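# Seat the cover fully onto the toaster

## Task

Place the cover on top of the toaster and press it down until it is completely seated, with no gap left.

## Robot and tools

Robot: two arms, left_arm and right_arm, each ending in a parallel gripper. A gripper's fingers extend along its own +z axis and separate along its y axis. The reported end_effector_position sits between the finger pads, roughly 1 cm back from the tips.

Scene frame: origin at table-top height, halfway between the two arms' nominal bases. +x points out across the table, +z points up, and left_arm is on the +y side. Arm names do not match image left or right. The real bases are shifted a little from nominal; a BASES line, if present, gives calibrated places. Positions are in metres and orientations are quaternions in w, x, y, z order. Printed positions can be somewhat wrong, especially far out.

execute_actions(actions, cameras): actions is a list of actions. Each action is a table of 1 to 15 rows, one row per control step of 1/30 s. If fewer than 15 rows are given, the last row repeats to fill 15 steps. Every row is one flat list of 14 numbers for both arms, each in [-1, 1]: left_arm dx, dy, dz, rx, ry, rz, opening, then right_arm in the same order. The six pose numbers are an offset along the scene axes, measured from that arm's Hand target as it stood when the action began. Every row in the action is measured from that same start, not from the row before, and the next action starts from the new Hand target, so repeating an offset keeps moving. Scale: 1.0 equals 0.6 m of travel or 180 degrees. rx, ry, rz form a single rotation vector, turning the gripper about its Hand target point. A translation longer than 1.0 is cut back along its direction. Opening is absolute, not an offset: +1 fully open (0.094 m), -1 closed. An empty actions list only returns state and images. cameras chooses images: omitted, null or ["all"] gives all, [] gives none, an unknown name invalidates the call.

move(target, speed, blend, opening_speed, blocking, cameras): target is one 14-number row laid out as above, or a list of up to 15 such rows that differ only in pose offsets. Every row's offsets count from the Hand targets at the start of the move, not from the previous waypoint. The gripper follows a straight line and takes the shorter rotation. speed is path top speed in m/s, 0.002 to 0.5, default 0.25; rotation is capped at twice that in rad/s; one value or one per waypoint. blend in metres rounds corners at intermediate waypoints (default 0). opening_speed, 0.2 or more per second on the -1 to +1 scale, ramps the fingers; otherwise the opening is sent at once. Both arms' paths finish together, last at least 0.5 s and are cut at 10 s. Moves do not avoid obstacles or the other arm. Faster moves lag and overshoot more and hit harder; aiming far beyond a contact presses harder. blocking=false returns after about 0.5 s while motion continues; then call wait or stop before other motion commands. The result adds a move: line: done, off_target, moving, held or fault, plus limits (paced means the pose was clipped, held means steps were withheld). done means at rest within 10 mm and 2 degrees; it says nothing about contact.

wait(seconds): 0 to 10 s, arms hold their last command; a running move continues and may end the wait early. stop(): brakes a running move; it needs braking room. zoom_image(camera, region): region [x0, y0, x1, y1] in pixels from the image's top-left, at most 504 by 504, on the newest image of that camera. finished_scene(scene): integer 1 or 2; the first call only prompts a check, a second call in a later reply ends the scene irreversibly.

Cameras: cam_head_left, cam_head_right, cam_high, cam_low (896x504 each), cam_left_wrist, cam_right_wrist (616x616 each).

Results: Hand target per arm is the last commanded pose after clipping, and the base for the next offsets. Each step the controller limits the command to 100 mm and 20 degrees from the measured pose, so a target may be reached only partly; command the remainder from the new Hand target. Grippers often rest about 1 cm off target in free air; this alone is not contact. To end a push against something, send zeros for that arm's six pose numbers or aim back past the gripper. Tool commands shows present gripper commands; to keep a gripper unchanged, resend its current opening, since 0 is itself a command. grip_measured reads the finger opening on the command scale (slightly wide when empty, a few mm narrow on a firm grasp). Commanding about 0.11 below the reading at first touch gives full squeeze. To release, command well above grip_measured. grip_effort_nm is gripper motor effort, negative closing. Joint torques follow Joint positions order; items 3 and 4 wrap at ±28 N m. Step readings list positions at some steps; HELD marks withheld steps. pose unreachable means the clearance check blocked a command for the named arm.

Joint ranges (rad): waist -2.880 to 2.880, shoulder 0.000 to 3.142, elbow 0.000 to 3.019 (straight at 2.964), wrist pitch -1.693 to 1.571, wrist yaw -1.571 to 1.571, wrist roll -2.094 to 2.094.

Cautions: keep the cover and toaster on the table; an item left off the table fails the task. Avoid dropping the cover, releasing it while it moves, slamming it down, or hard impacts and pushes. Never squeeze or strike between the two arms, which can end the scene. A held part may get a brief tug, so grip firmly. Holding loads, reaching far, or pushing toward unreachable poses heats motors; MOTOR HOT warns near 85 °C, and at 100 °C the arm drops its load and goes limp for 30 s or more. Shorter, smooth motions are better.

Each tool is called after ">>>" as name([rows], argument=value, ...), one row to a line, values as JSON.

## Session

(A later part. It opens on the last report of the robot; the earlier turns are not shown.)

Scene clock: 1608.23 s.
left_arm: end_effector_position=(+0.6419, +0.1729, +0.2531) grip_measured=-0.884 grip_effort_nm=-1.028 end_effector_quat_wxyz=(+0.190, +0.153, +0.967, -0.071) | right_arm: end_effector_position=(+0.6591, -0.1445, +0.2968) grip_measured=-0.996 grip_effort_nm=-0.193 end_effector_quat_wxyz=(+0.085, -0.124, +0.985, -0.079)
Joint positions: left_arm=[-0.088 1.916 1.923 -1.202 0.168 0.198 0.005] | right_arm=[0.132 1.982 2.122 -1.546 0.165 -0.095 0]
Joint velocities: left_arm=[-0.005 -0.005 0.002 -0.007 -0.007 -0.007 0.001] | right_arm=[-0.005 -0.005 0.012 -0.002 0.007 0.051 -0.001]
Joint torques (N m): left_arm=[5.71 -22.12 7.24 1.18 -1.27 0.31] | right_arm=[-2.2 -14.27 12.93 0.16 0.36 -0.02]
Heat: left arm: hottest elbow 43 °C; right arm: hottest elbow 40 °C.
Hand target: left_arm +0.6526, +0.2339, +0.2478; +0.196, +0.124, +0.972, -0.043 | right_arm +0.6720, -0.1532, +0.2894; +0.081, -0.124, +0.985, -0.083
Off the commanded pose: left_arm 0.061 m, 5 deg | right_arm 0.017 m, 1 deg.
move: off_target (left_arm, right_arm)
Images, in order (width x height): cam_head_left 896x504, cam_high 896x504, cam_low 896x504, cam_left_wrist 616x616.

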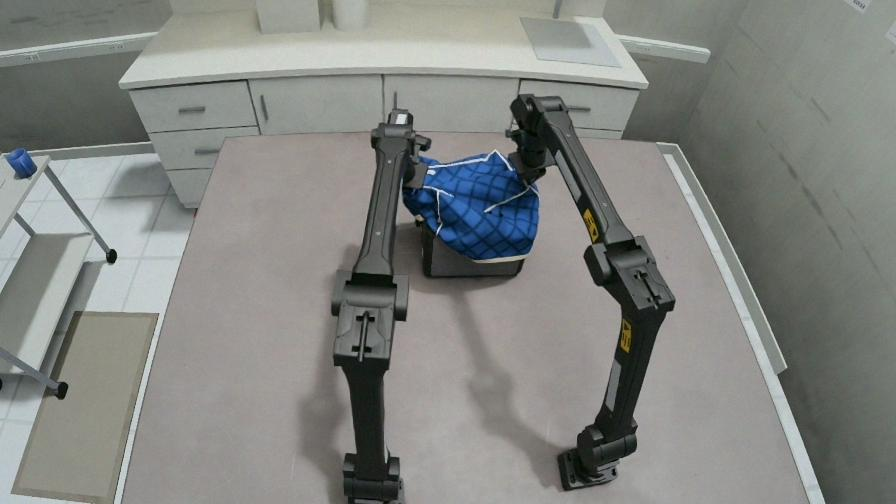

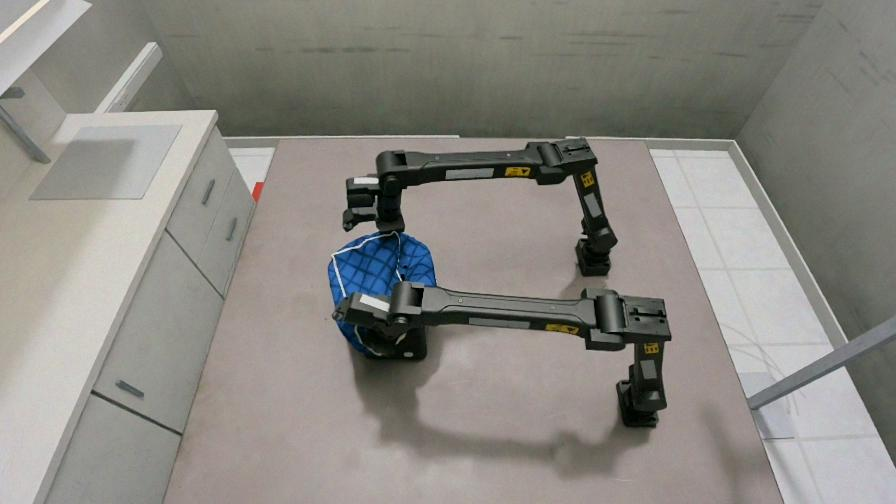

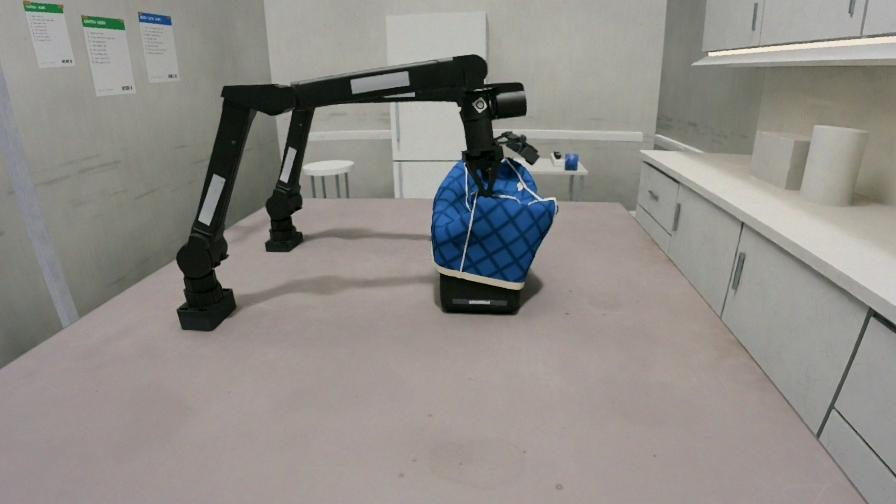

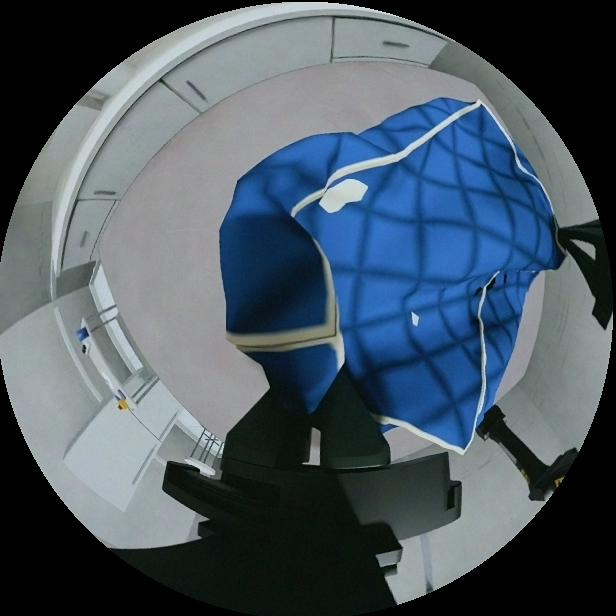

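>>> move(target=[0.02,-0.04,-0.09,0,0,0,-0.885,0,0,0.03,0,0,0,-1], speed=0.12)

Scene clock: 1612.30 s.
left_arm: end_effector_position=(+0.6518, +0.1745, +0.2353) grip_measured=-0.884 grip_effort_nm=-1.023 end_effector_quat_wxyz=(+0.215, +0.152, +0.963, -0.063) | right_arm: end_effector_position=(+0.6573, -0.1471, +0.3064) grip_measured=-0.996 grip_effort_nm=-0.178 end_effector_quat_wxyz=(+0.075, -0.123, +0.986, -0.080)
Joint positions: left_arm=[-0.088 1.913 1.859 -1.091 0.153 0.196 0.005] | right_arm=[0.129 1.996 2.172 -1.6 0.166 -0.095 0]
Joint velocities: left_arm=[0.005 -0.005 -0.007 -0.027 0.051 -0.022 0] | right_arm=[-0.015 0.005 -0.007 -0.027 -0.095 -0.066 0.001]
Joint torques (N m): left_arm=[3.31 -17.79 6.5 1.74 -1.18 0] | right_arm=[-1.79 -14.86 14.24 0.14 0.33 -0.02]
Heat: left arm: hottest elbow 43 °C; right arm: hottest elbow 40 °C.
Hand target: left_arm +0.6644, +0.2109, +0.1938; +0.196, +0.124, +0.972, -0.044 | right_arm +0.6723, -0.1534, +0.3075; +0.081, -0.124, +0.986, -0.083
Off the commanded pose: left_arm 0.056 m, 5 deg | right_arm 0.016 m, 1 deg.
move: off_target (left_arm, right_arm)

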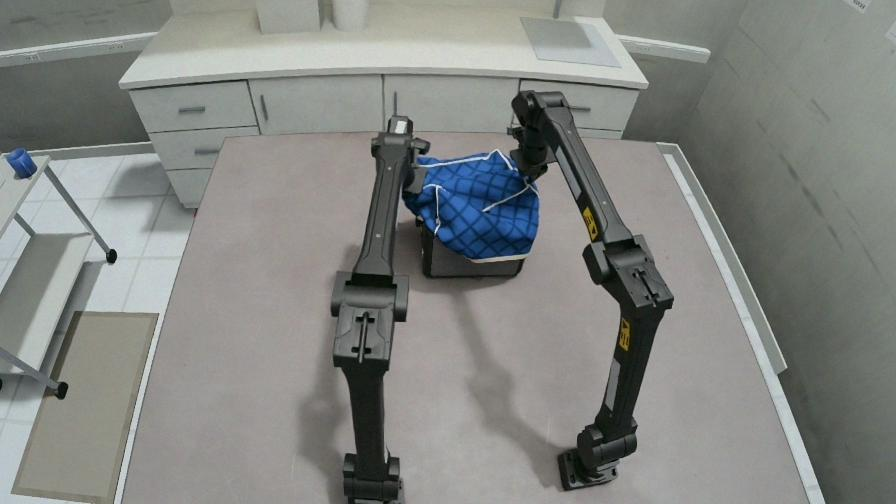

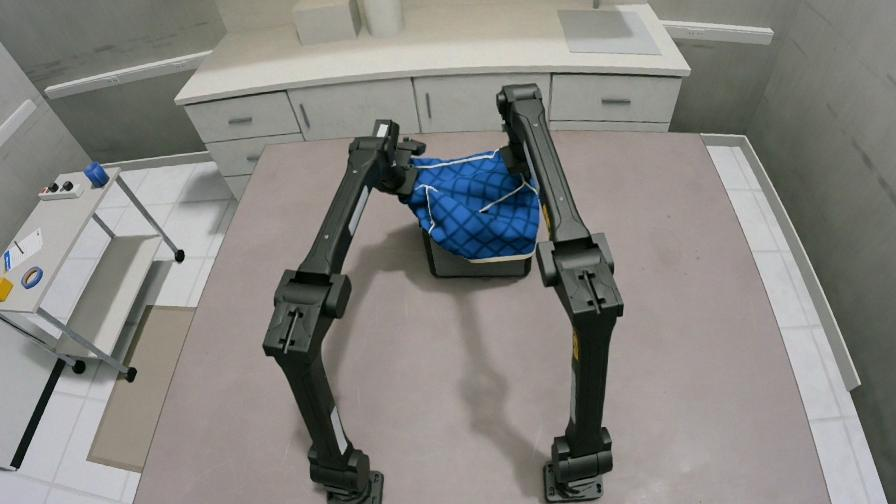

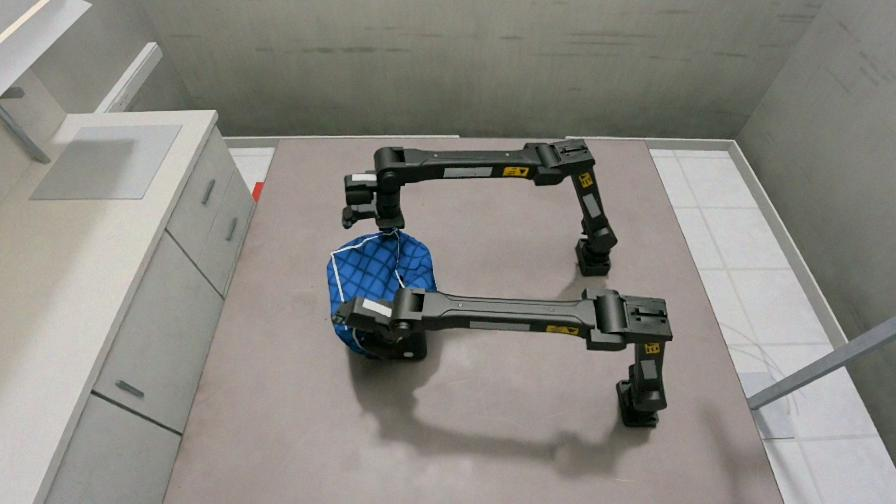

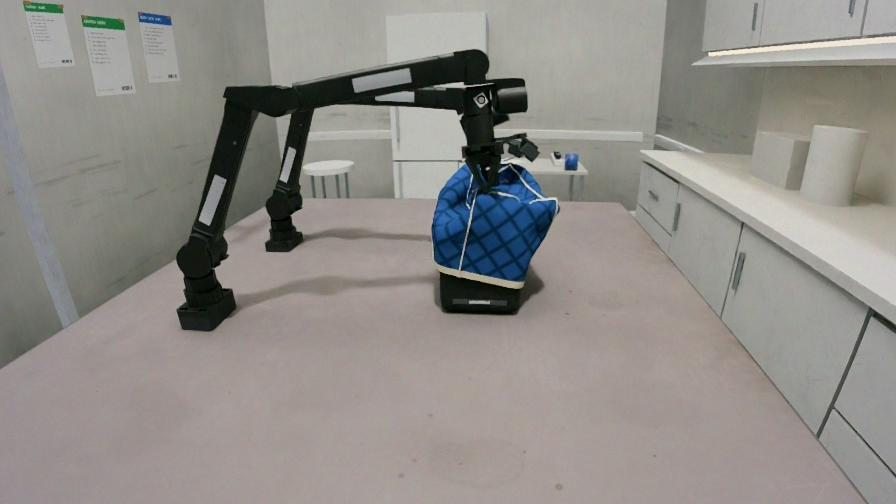

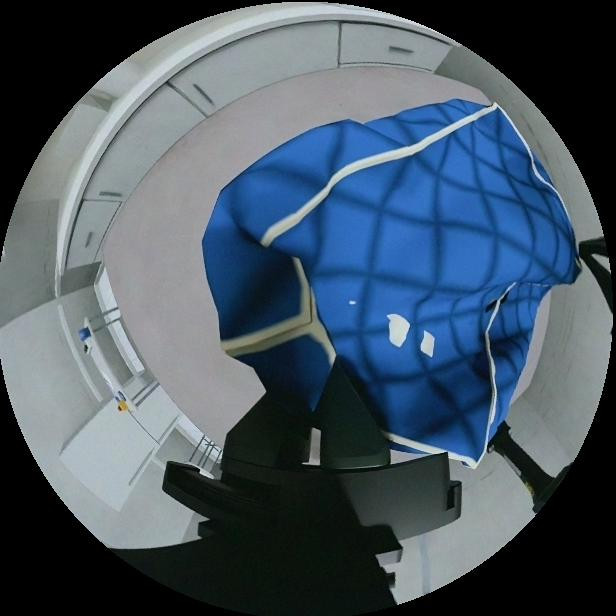

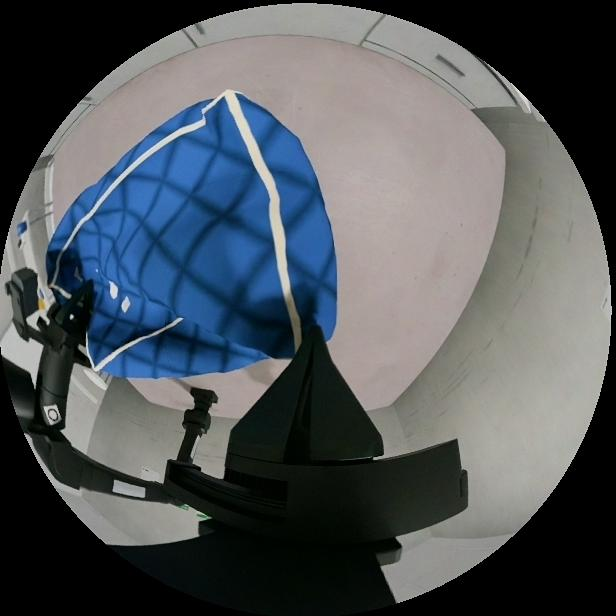

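>>> move([
  [0,-0.0,0,0,0,0,-0.885,-0.03,0.08,0,0,0,0,-1],
  [0,-0.05,-0.03,0,0,0,-0.885,-0.03,0.08,-0.17,0,0,0,-1],
], speed=0.12, cameras=[])

>>> move(target=[0,0,0.02,0,0,0,0.2,0,0,0,0,0,0,-1], cameras=[])

>>> move(target=[0,-0.03,0.25,0,0,0,0.2,0,0,0,0,0,0,-1])

Scene clock: 1619.70 s.
left_arm: end_effector_position=(+0.6564, +0.1699, +0.2302) grip_measured=-0.884 grip_effort_nm=-1.033 end_effector_quat_wxyz=(+0.226, +0.142, +0.962, -0.055) | right_arm: end_effector_position=(+0.6616, -0.1006, +0.2512) grip_measured=-0.996 grip_effort_nm=-0.188 end_effector_quat_wxyz=(+0.126, -0.128, +0.981, -0.077)
Joint positions: left_arm=[-0.1 1.912 1.839 -1.045 0.129 0.167 0.005] | right_arm=[0.2 1.946 1.936 -1.324 0.179 -0.043 0]
Joint velocities: left_arm=[-0.015 -0.015 -0.002 -0.012 -0.037 0.022 0] | right_arm=[-0.005 -0.015 -0.007 0.002 0.022 0.007 0.001]
Joint torques (N m): left_arm=[0.62 -16.5 5.72 1.74 -0.99 -0.12] | right_arm=[-0.91 -13.98 5.56 0.23 0.23 0.31]
Heat: left arm: hottest elbow 42 °C; right arm: hottest elbow 40 °C.
Hand target: left_arm +0.6641, +0.1813, +0.1751; +0.196, +0.123, +0.972, -0.043 | right_arm +0.6525, -0.1051, +0.2057; +0.081, -0.124, +0.986, -0.082
Off the commanded pose: left_arm 0.056 m, 4 deg | right_arm 0.047 m, 5 deg.
move: off_target (left_arm, right_arm)
No camera images: "cameras" was empty.

Scene clock: 1620.40 s.
left_arm: end_effector_position=(+0.6632, +0.1808, +0.2319) grip_measured=+0.197 grip_effort_nm=0.139 end_effector_quat_wxyz=(+0.238, +0.129, +0.962, -0.043) | right_arm: end_effector_position=(+0.6611, -0.1008, +0.2494) grip_measured=-0.996 grip_effort_nm=-0.188 end_effector_quat_wxyz=(+0.125, -0.128, +0.981, -0.078)
Joint positions: left_arm=[-0.089 1.912 1.837 -1.019 0.106 0.156 0.056] | right_arm=[0.2 1.946 1.932 -1.321 0.18 -0.043 0]
Joint velocities: left_arm=[-0.005 -0.015 0.012 0.007 -0.022 -0.081 0.002] | right_arm=[-0.005 -0.015 -0.012 -0.007 0.007 -0.007 0.001]
Joint torques (N m): left_arm=[-0.21 -16.26 7.86 -0.2 -0.11 -0.03] | right_arm=[-1.14 -14.15 6.01 0.13 0.19 0.32]
Heat: left arm: hottest elbow 42 °C; right arm: hottest elbow 40 °C.
Hand target: left_arm +0.6642, +0.1810, +0.1872; +0.196, +0.124, +0.972, -0.043 | right_arm +0.6525, -0.1051, +0.2058; +0.081, -0.124, +0.986, -0.082
Off the commanded pose: left_arm 0.045 m, 5 deg | right_arm 0.045 m, 5 deg.
move: off_target (left_arm, right_arm)
No camera images: "cameras" was empty.

Scene clock: 1622.27 s.
left_arm: end_effector_position=(+0.6571, +0.1707, +0.3268) grip_measured=+0.198 grip_effort_nm=0.105 end_effector_quat_wxyz=(+0.185, +0.122, +0.974, -0.043) | right_arm: end_effector_position=(+0.6577, -0.1018, +0.2431) grip_measured=-0.996 grip_effort_nm=-0.188 end_effector_quat_wxyz=(+0.118, -0.129, +0.982, -0.079)
Joint positions: left_arm=[-0.108 2.003 2.258 -1.453 0.093 0.128 0.056] | right_arm=[0.2 1.946 1.917 -1.321 0.181 -0.043 0]
Joint velocities: left_arm=[-0.015 -0.005 -0.017 -0.007 -0.007 -0.007 0] | right_arm=[-0.005 0.005 0.012 -0.002 -0.037 -0.051 -0.001]
Joint torques (N m): left_arm=[-1.44 -21.19 11.08 0.05 -0.07 -0.06] | right_arm=[-1.14 -14.1 7.2 0.14 0.16 0.31]
Heat: left arm: hottest elbow 42 °C; right arm: hottest elbow 40 °C.
Hand target: left_arm +0.6644, +0.1604, +0.3370; +0.196, +0.124, +0.972, -0.044 | right_arm +0.6525, -0.1051, +0.2057; +0.081, -0.124, +0.986, -0.082
Off the commanded pose: left_arm 0.015 m, 1 deg | right_arm 0.038 m, 4 deg.
move: off_target (left_arm, right_arm)

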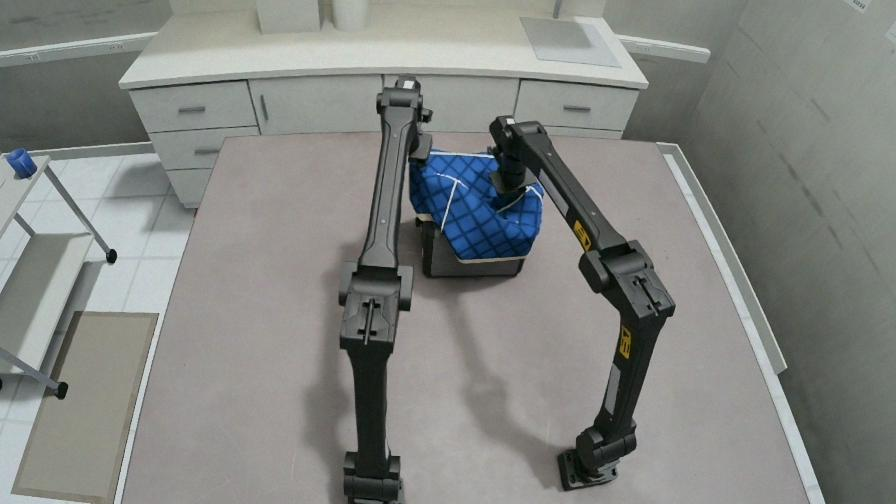

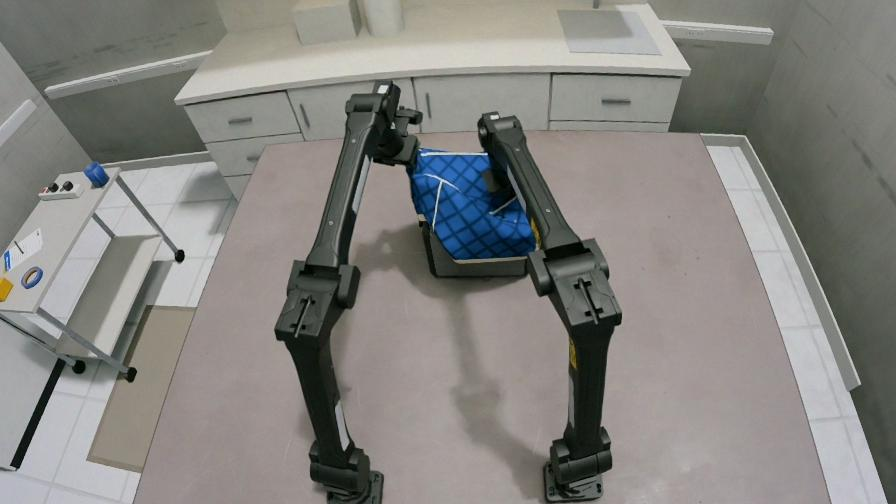

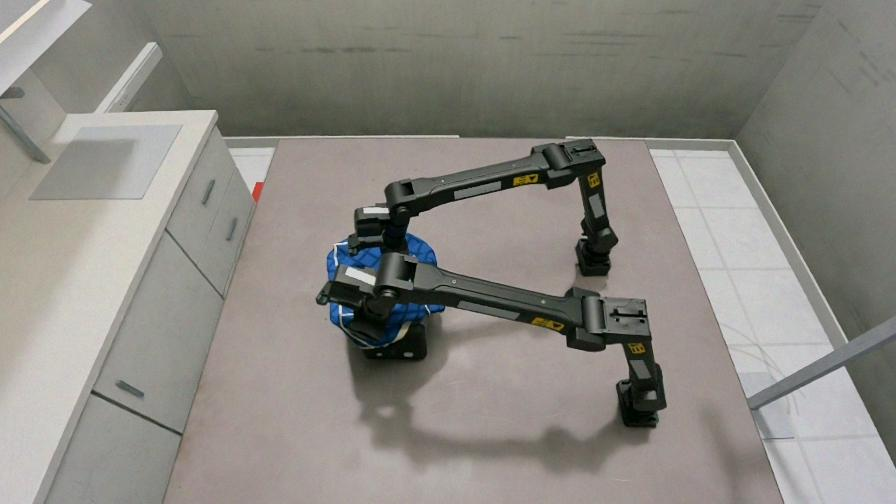

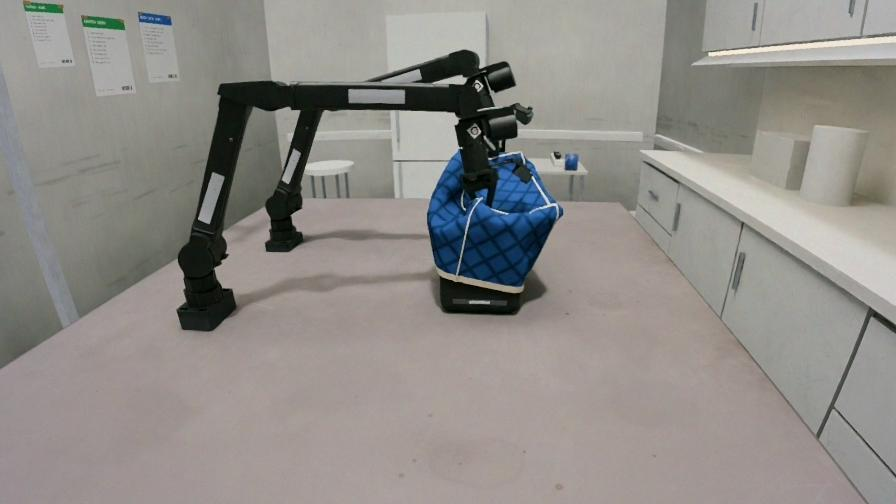

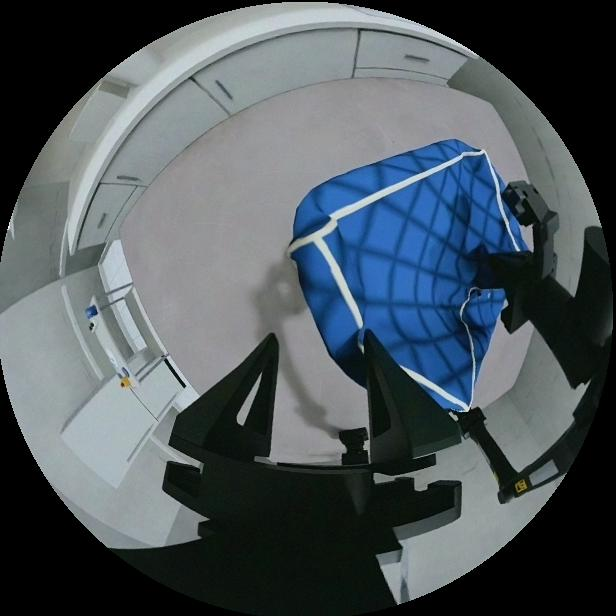

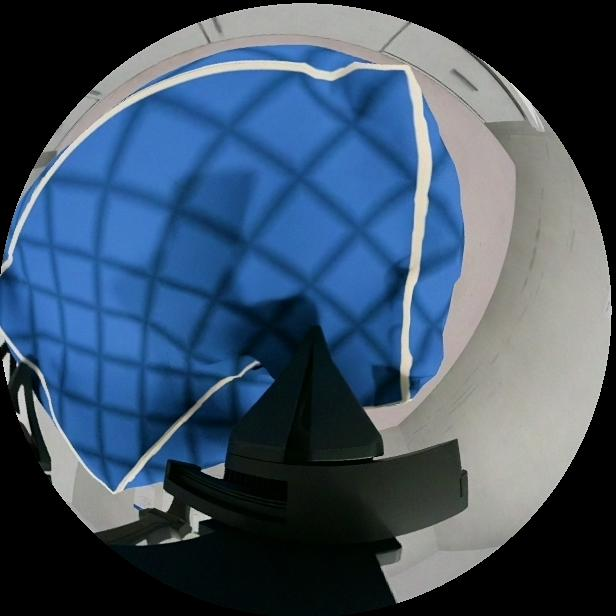

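>>> move([
  [0,-0.06,0.02,0,0,0,-0.98,0,0,0,0,0,0,-1],
  [0,-0.06,-0.19,0,0,0,-0.98,0,0,0,0,0,0,-1],
], speed=0.12)

Scene clock: 1627.80 s.
left_arm: end_effector_position=(+0.6651, +0.1267, +0.2404) grip_measured=-0.976 grip_effort_nm=-0.193 end_effector_quat_wxyz=(+0.207, +0.128, +0.969, -0.045) | right_arm: end_effector_position=(+0.6576, -0.1014, +0.2430) grip_measured=-0.996 grip_effort_nm=-0.183 end_effector_quat_wxyz=(+0.118, -0.128, +0.982, -0.077)
Joint positions: left_arm=[-0.173 1.976 1.974 -1.147 0.073 0.079 0.001] | right_arm=[0.2 1.946 1.917 -1.321 0.178 -0.043 0]
Joint velocities: left_arm=[-0.015 -0.005 -0.017 0.007 0.066 -0.007 0] | right_arm=[-0.005 -0.005 -0.002 -0.002 -0.022 -0.007 0.001]
Joint torques (N m): left_arm=[-0.03 -21.89 6.38 0.91 -0.11 -0.04] | right_arm=[-1.08 -14.1 7.17 0.17 0.26 0.3]
Heat: left arm: hottest elbow 42 °C; right arm: hottest elbow 39 °C.
Hand target: left_arm +0.6640, +0.1267, +0.2222; +0.195, +0.124, +0.972, -0.043 | right_arm +0.6525, -0.1051, +0.2057; +0.081, -0.124, +0.986, -0.082
Off the commanded pose: left_arm 0.018 m, 1 deg | right_arm 0.038 m, 4 deg.
move: off_target (left_arm, right_arm)

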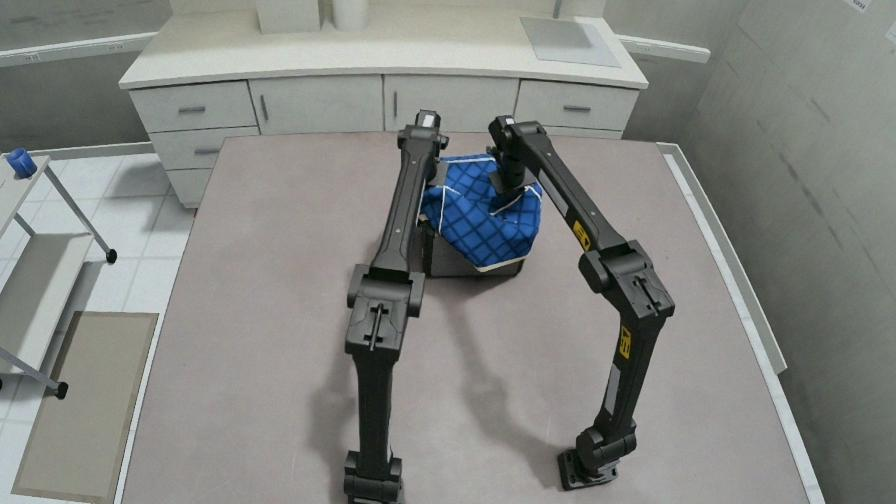

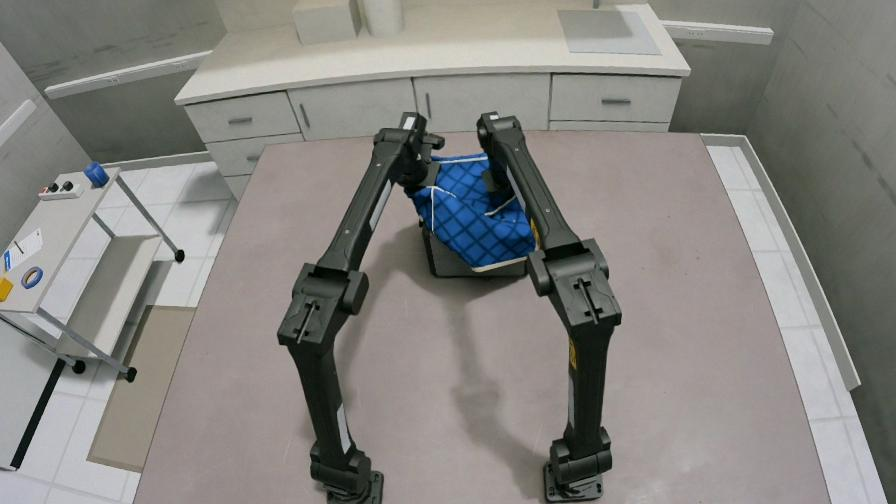

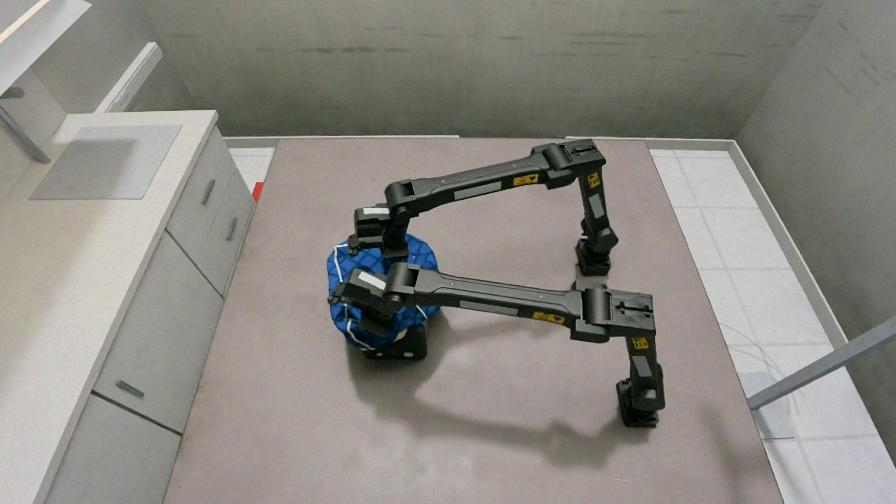

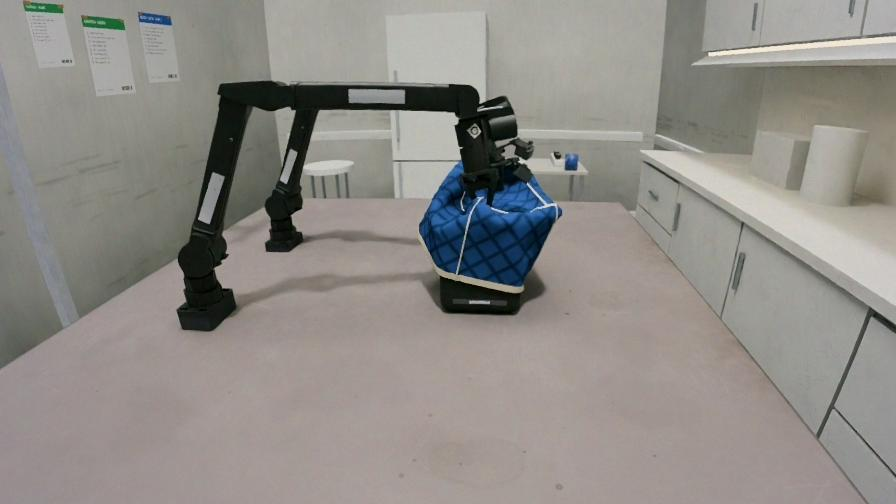

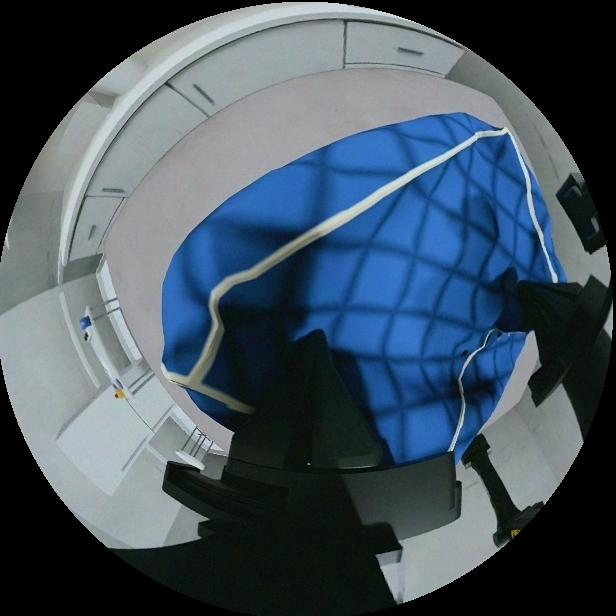

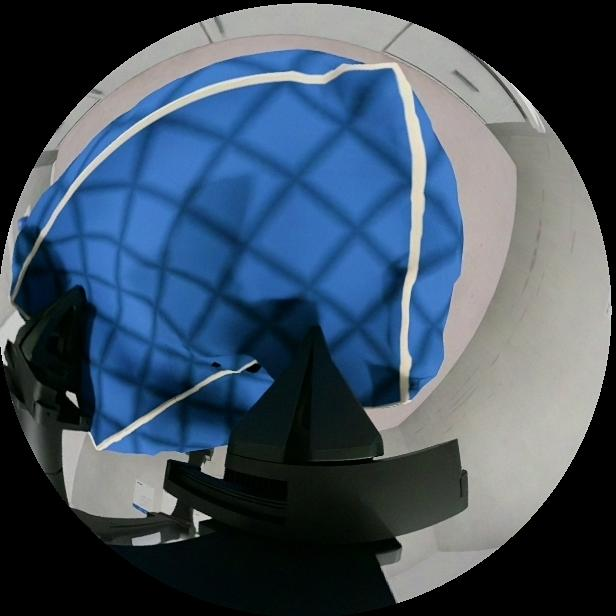

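>>> move([
  [0,0,-0.06,0,0,0,-0.98,0,0.0,-0.05,0,0,0,-1],
], speed=0.1, cameras=["cam_head_right","cam_low","cam_high"])

>>> move([
  [0,0,0.12,0,0,0,-0.98,0,0,0.25,0,0,0,-1],
])

Scene clock: 1631.90 s.
left_arm: end_effector_position=(+0.6673, +0.1218, +0.2310) grip_measured=-0.976 grip_effort_nm=-0.193 end_effector_quat_wxyz=(+0.230, +0.129, +0.963, -0.049) | right_arm: end_effector_position=(+0.6623, -0.1004, +0.2345) grip_measured=-0.996 grip_effort_nm=-0.188 end_effector_quat_wxyz=(+0.135, -0.127, +0.980, -0.076)
Joint positions: left_arm=[-0.178 1.954 1.902 -1.049 0.078 0.076 0.001] | right_arm=[0.2 1.937 1.875 -1.254 0.179 -0.043 0]
Joint velocities: left_arm=[-0.024 -0.005 -0.012 0.022 -0.037 0.007 0] | right_arm=[-0.015 -0.005 -0.007 0.007 -0.022 -0.007 0]
Joint torques (N m): left_arm=[0.15 -19.43 5.59 0.77 -0.3 0.01] | right_arm=[-1.14 -12.86 5.05 0.25 0.24 0.3]
Heat: left arm: hottest elbow 42 °C; right arm: hottest elbow 39 °C.
Hand target: left_arm +0.6640, +0.1272, +0.1864; +0.195, +0.124, +0.972, -0.043 | right_arm +0.6521, -0.1052, +0.1758; +0.081, -0.124, +0.986, -0.082
Off the commanded pose: left_arm 0.045 m, 4 deg | right_arm 0.060 m, 6 deg.
move: off_target (left_arm, right_arm)
Images, in order (width x height): cam_head_right 896x504, cam_high 896x504, cam_low 896x504.

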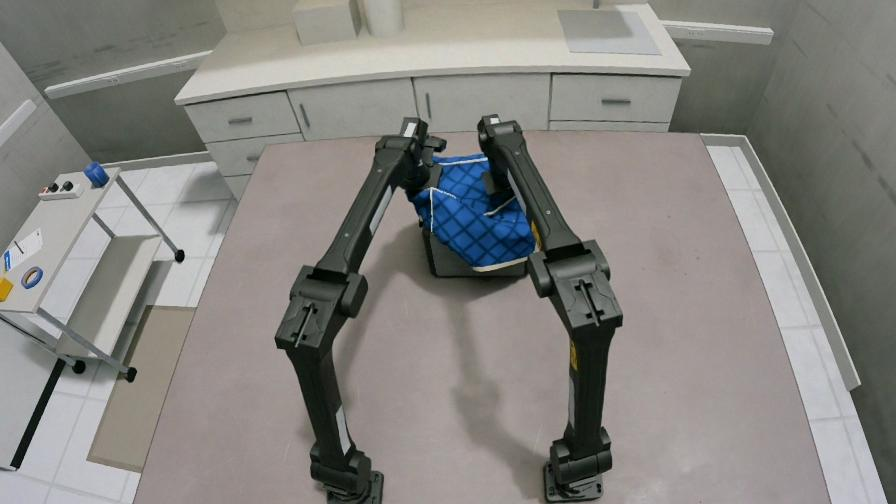

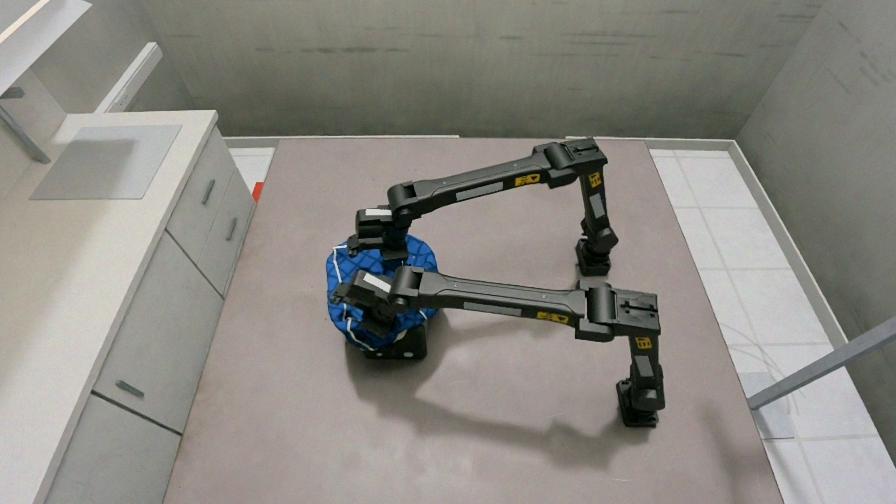

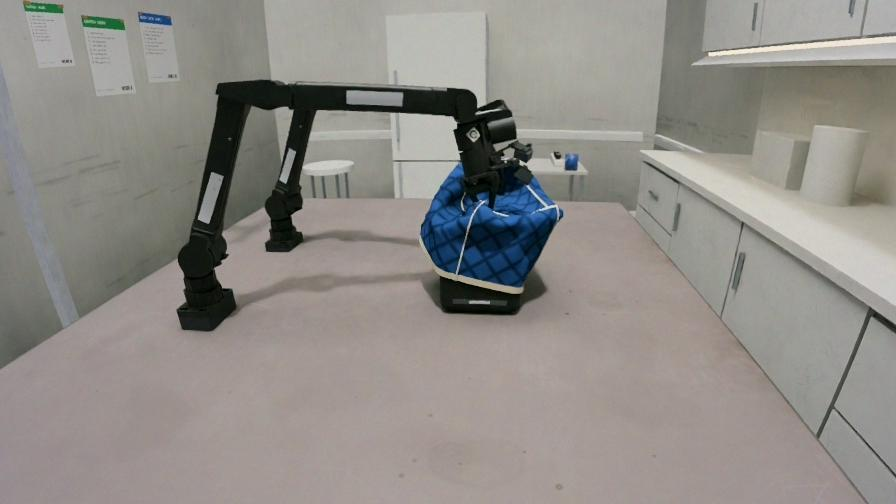

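Scene clock: 1633.67 s.
left_arm: end_effector_position=(+0.6537, +0.1249, +0.2606) grip_measured=-0.976 grip_effort_nm=-0.188 end_effector_quat_wxyz=(+0.197, +0.128, +0.971, -0.046) | right_arm: end_effector_position=(+0.6419, -0.1049, +0.3203) grip_measured=-0.996 grip_effort_nm=-0.188 end_effector_quat_wxyz=(+0.070, -0.134, +0.985, -0.083)
Joint positions: left_arm=[-0.178 1.958 2.004 -1.216 0.074 0.076 0.001] | right_arm=[0.201 1.993 2.204 -1.657 0.179 -0.043 0]
Joint velocities: left_arm=[-0.024 -0.005 0.002 0.002 0.007 0.037 0] | right_arm=[-0.015 -0.015 -0.007 0.002 -0.051 -0.037 0]
Joint torques (N m): left_arm=[-0.21 -20.01 10.76 0.08 -0.13 0.01] | right_arm=[-1.38 -15.21 14.06 0.13 0.2 0.29]
Heat: left arm: hottest elbow 42 °C; right arm: hottest elbow 39 °C.
Hand target: left_arm +0.6639, +0.1260, +0.2582; +0.195, +0.124, +0.972, -0.043 | right_arm +0.6543, -0.1048, +0.3258; +0.081, -0.124, +0.986, -0.082
Off the commanded pose: left_arm 0.011 m, 1 deg | right_arm 0.012 m, 2 deg.
move: off_target (left_arm, right_arm)

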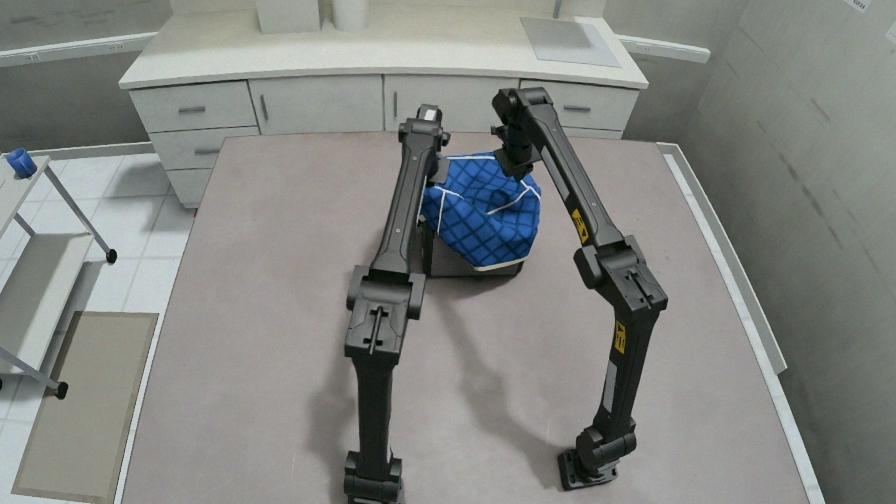

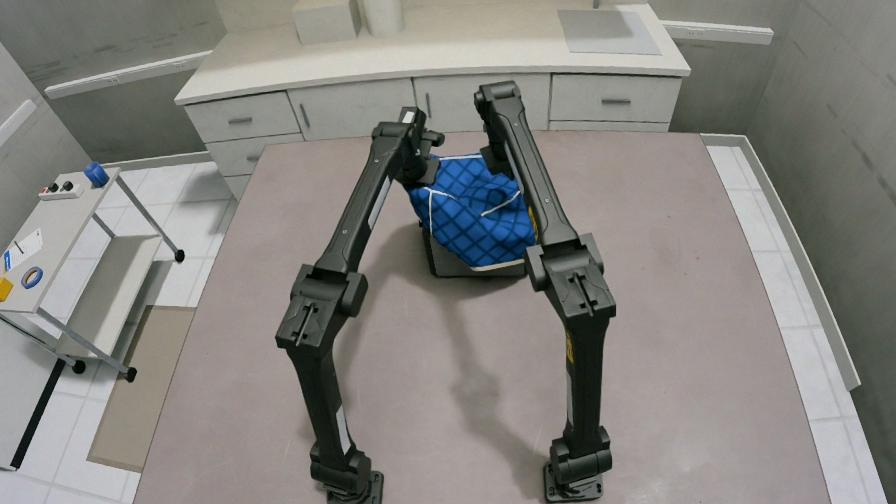

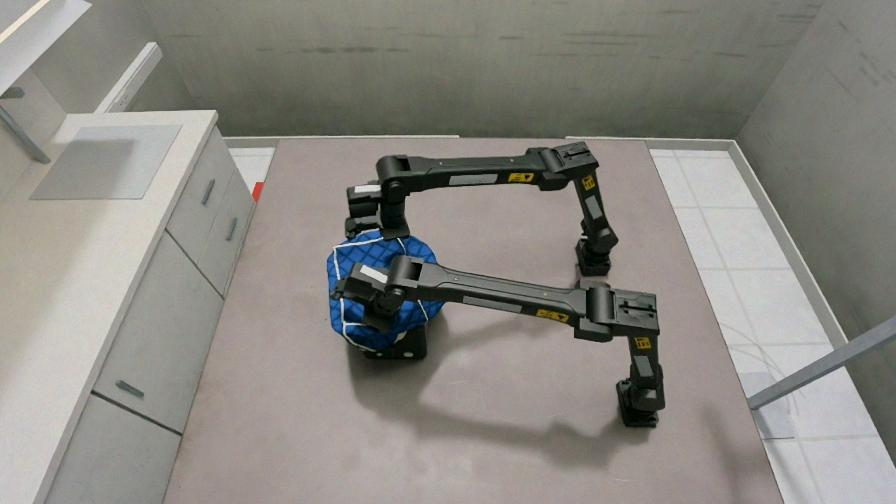

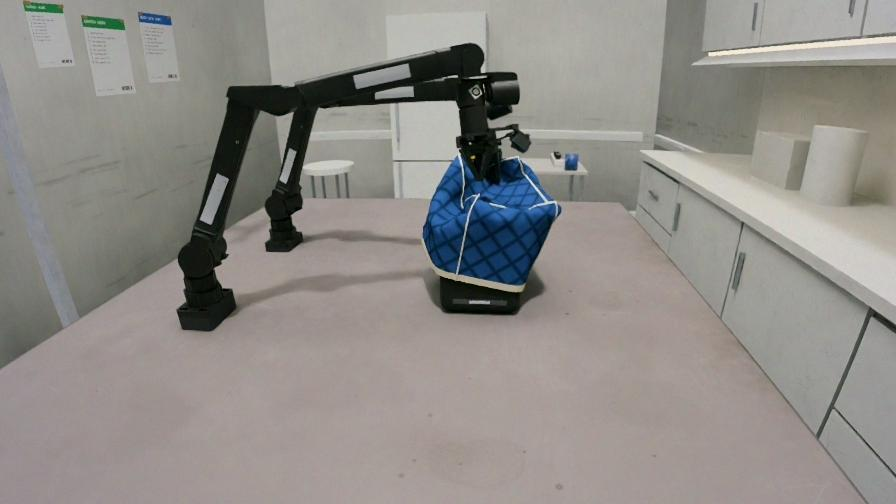

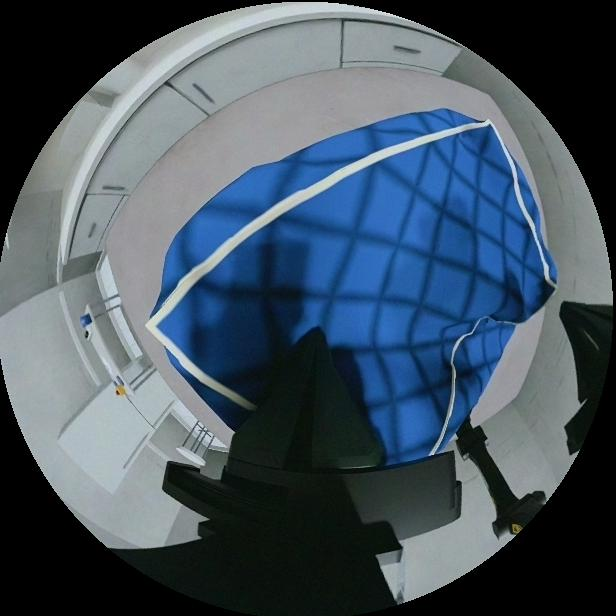

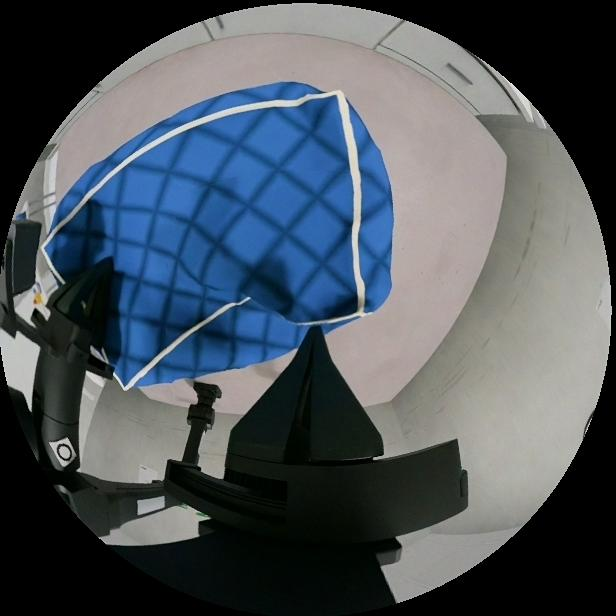

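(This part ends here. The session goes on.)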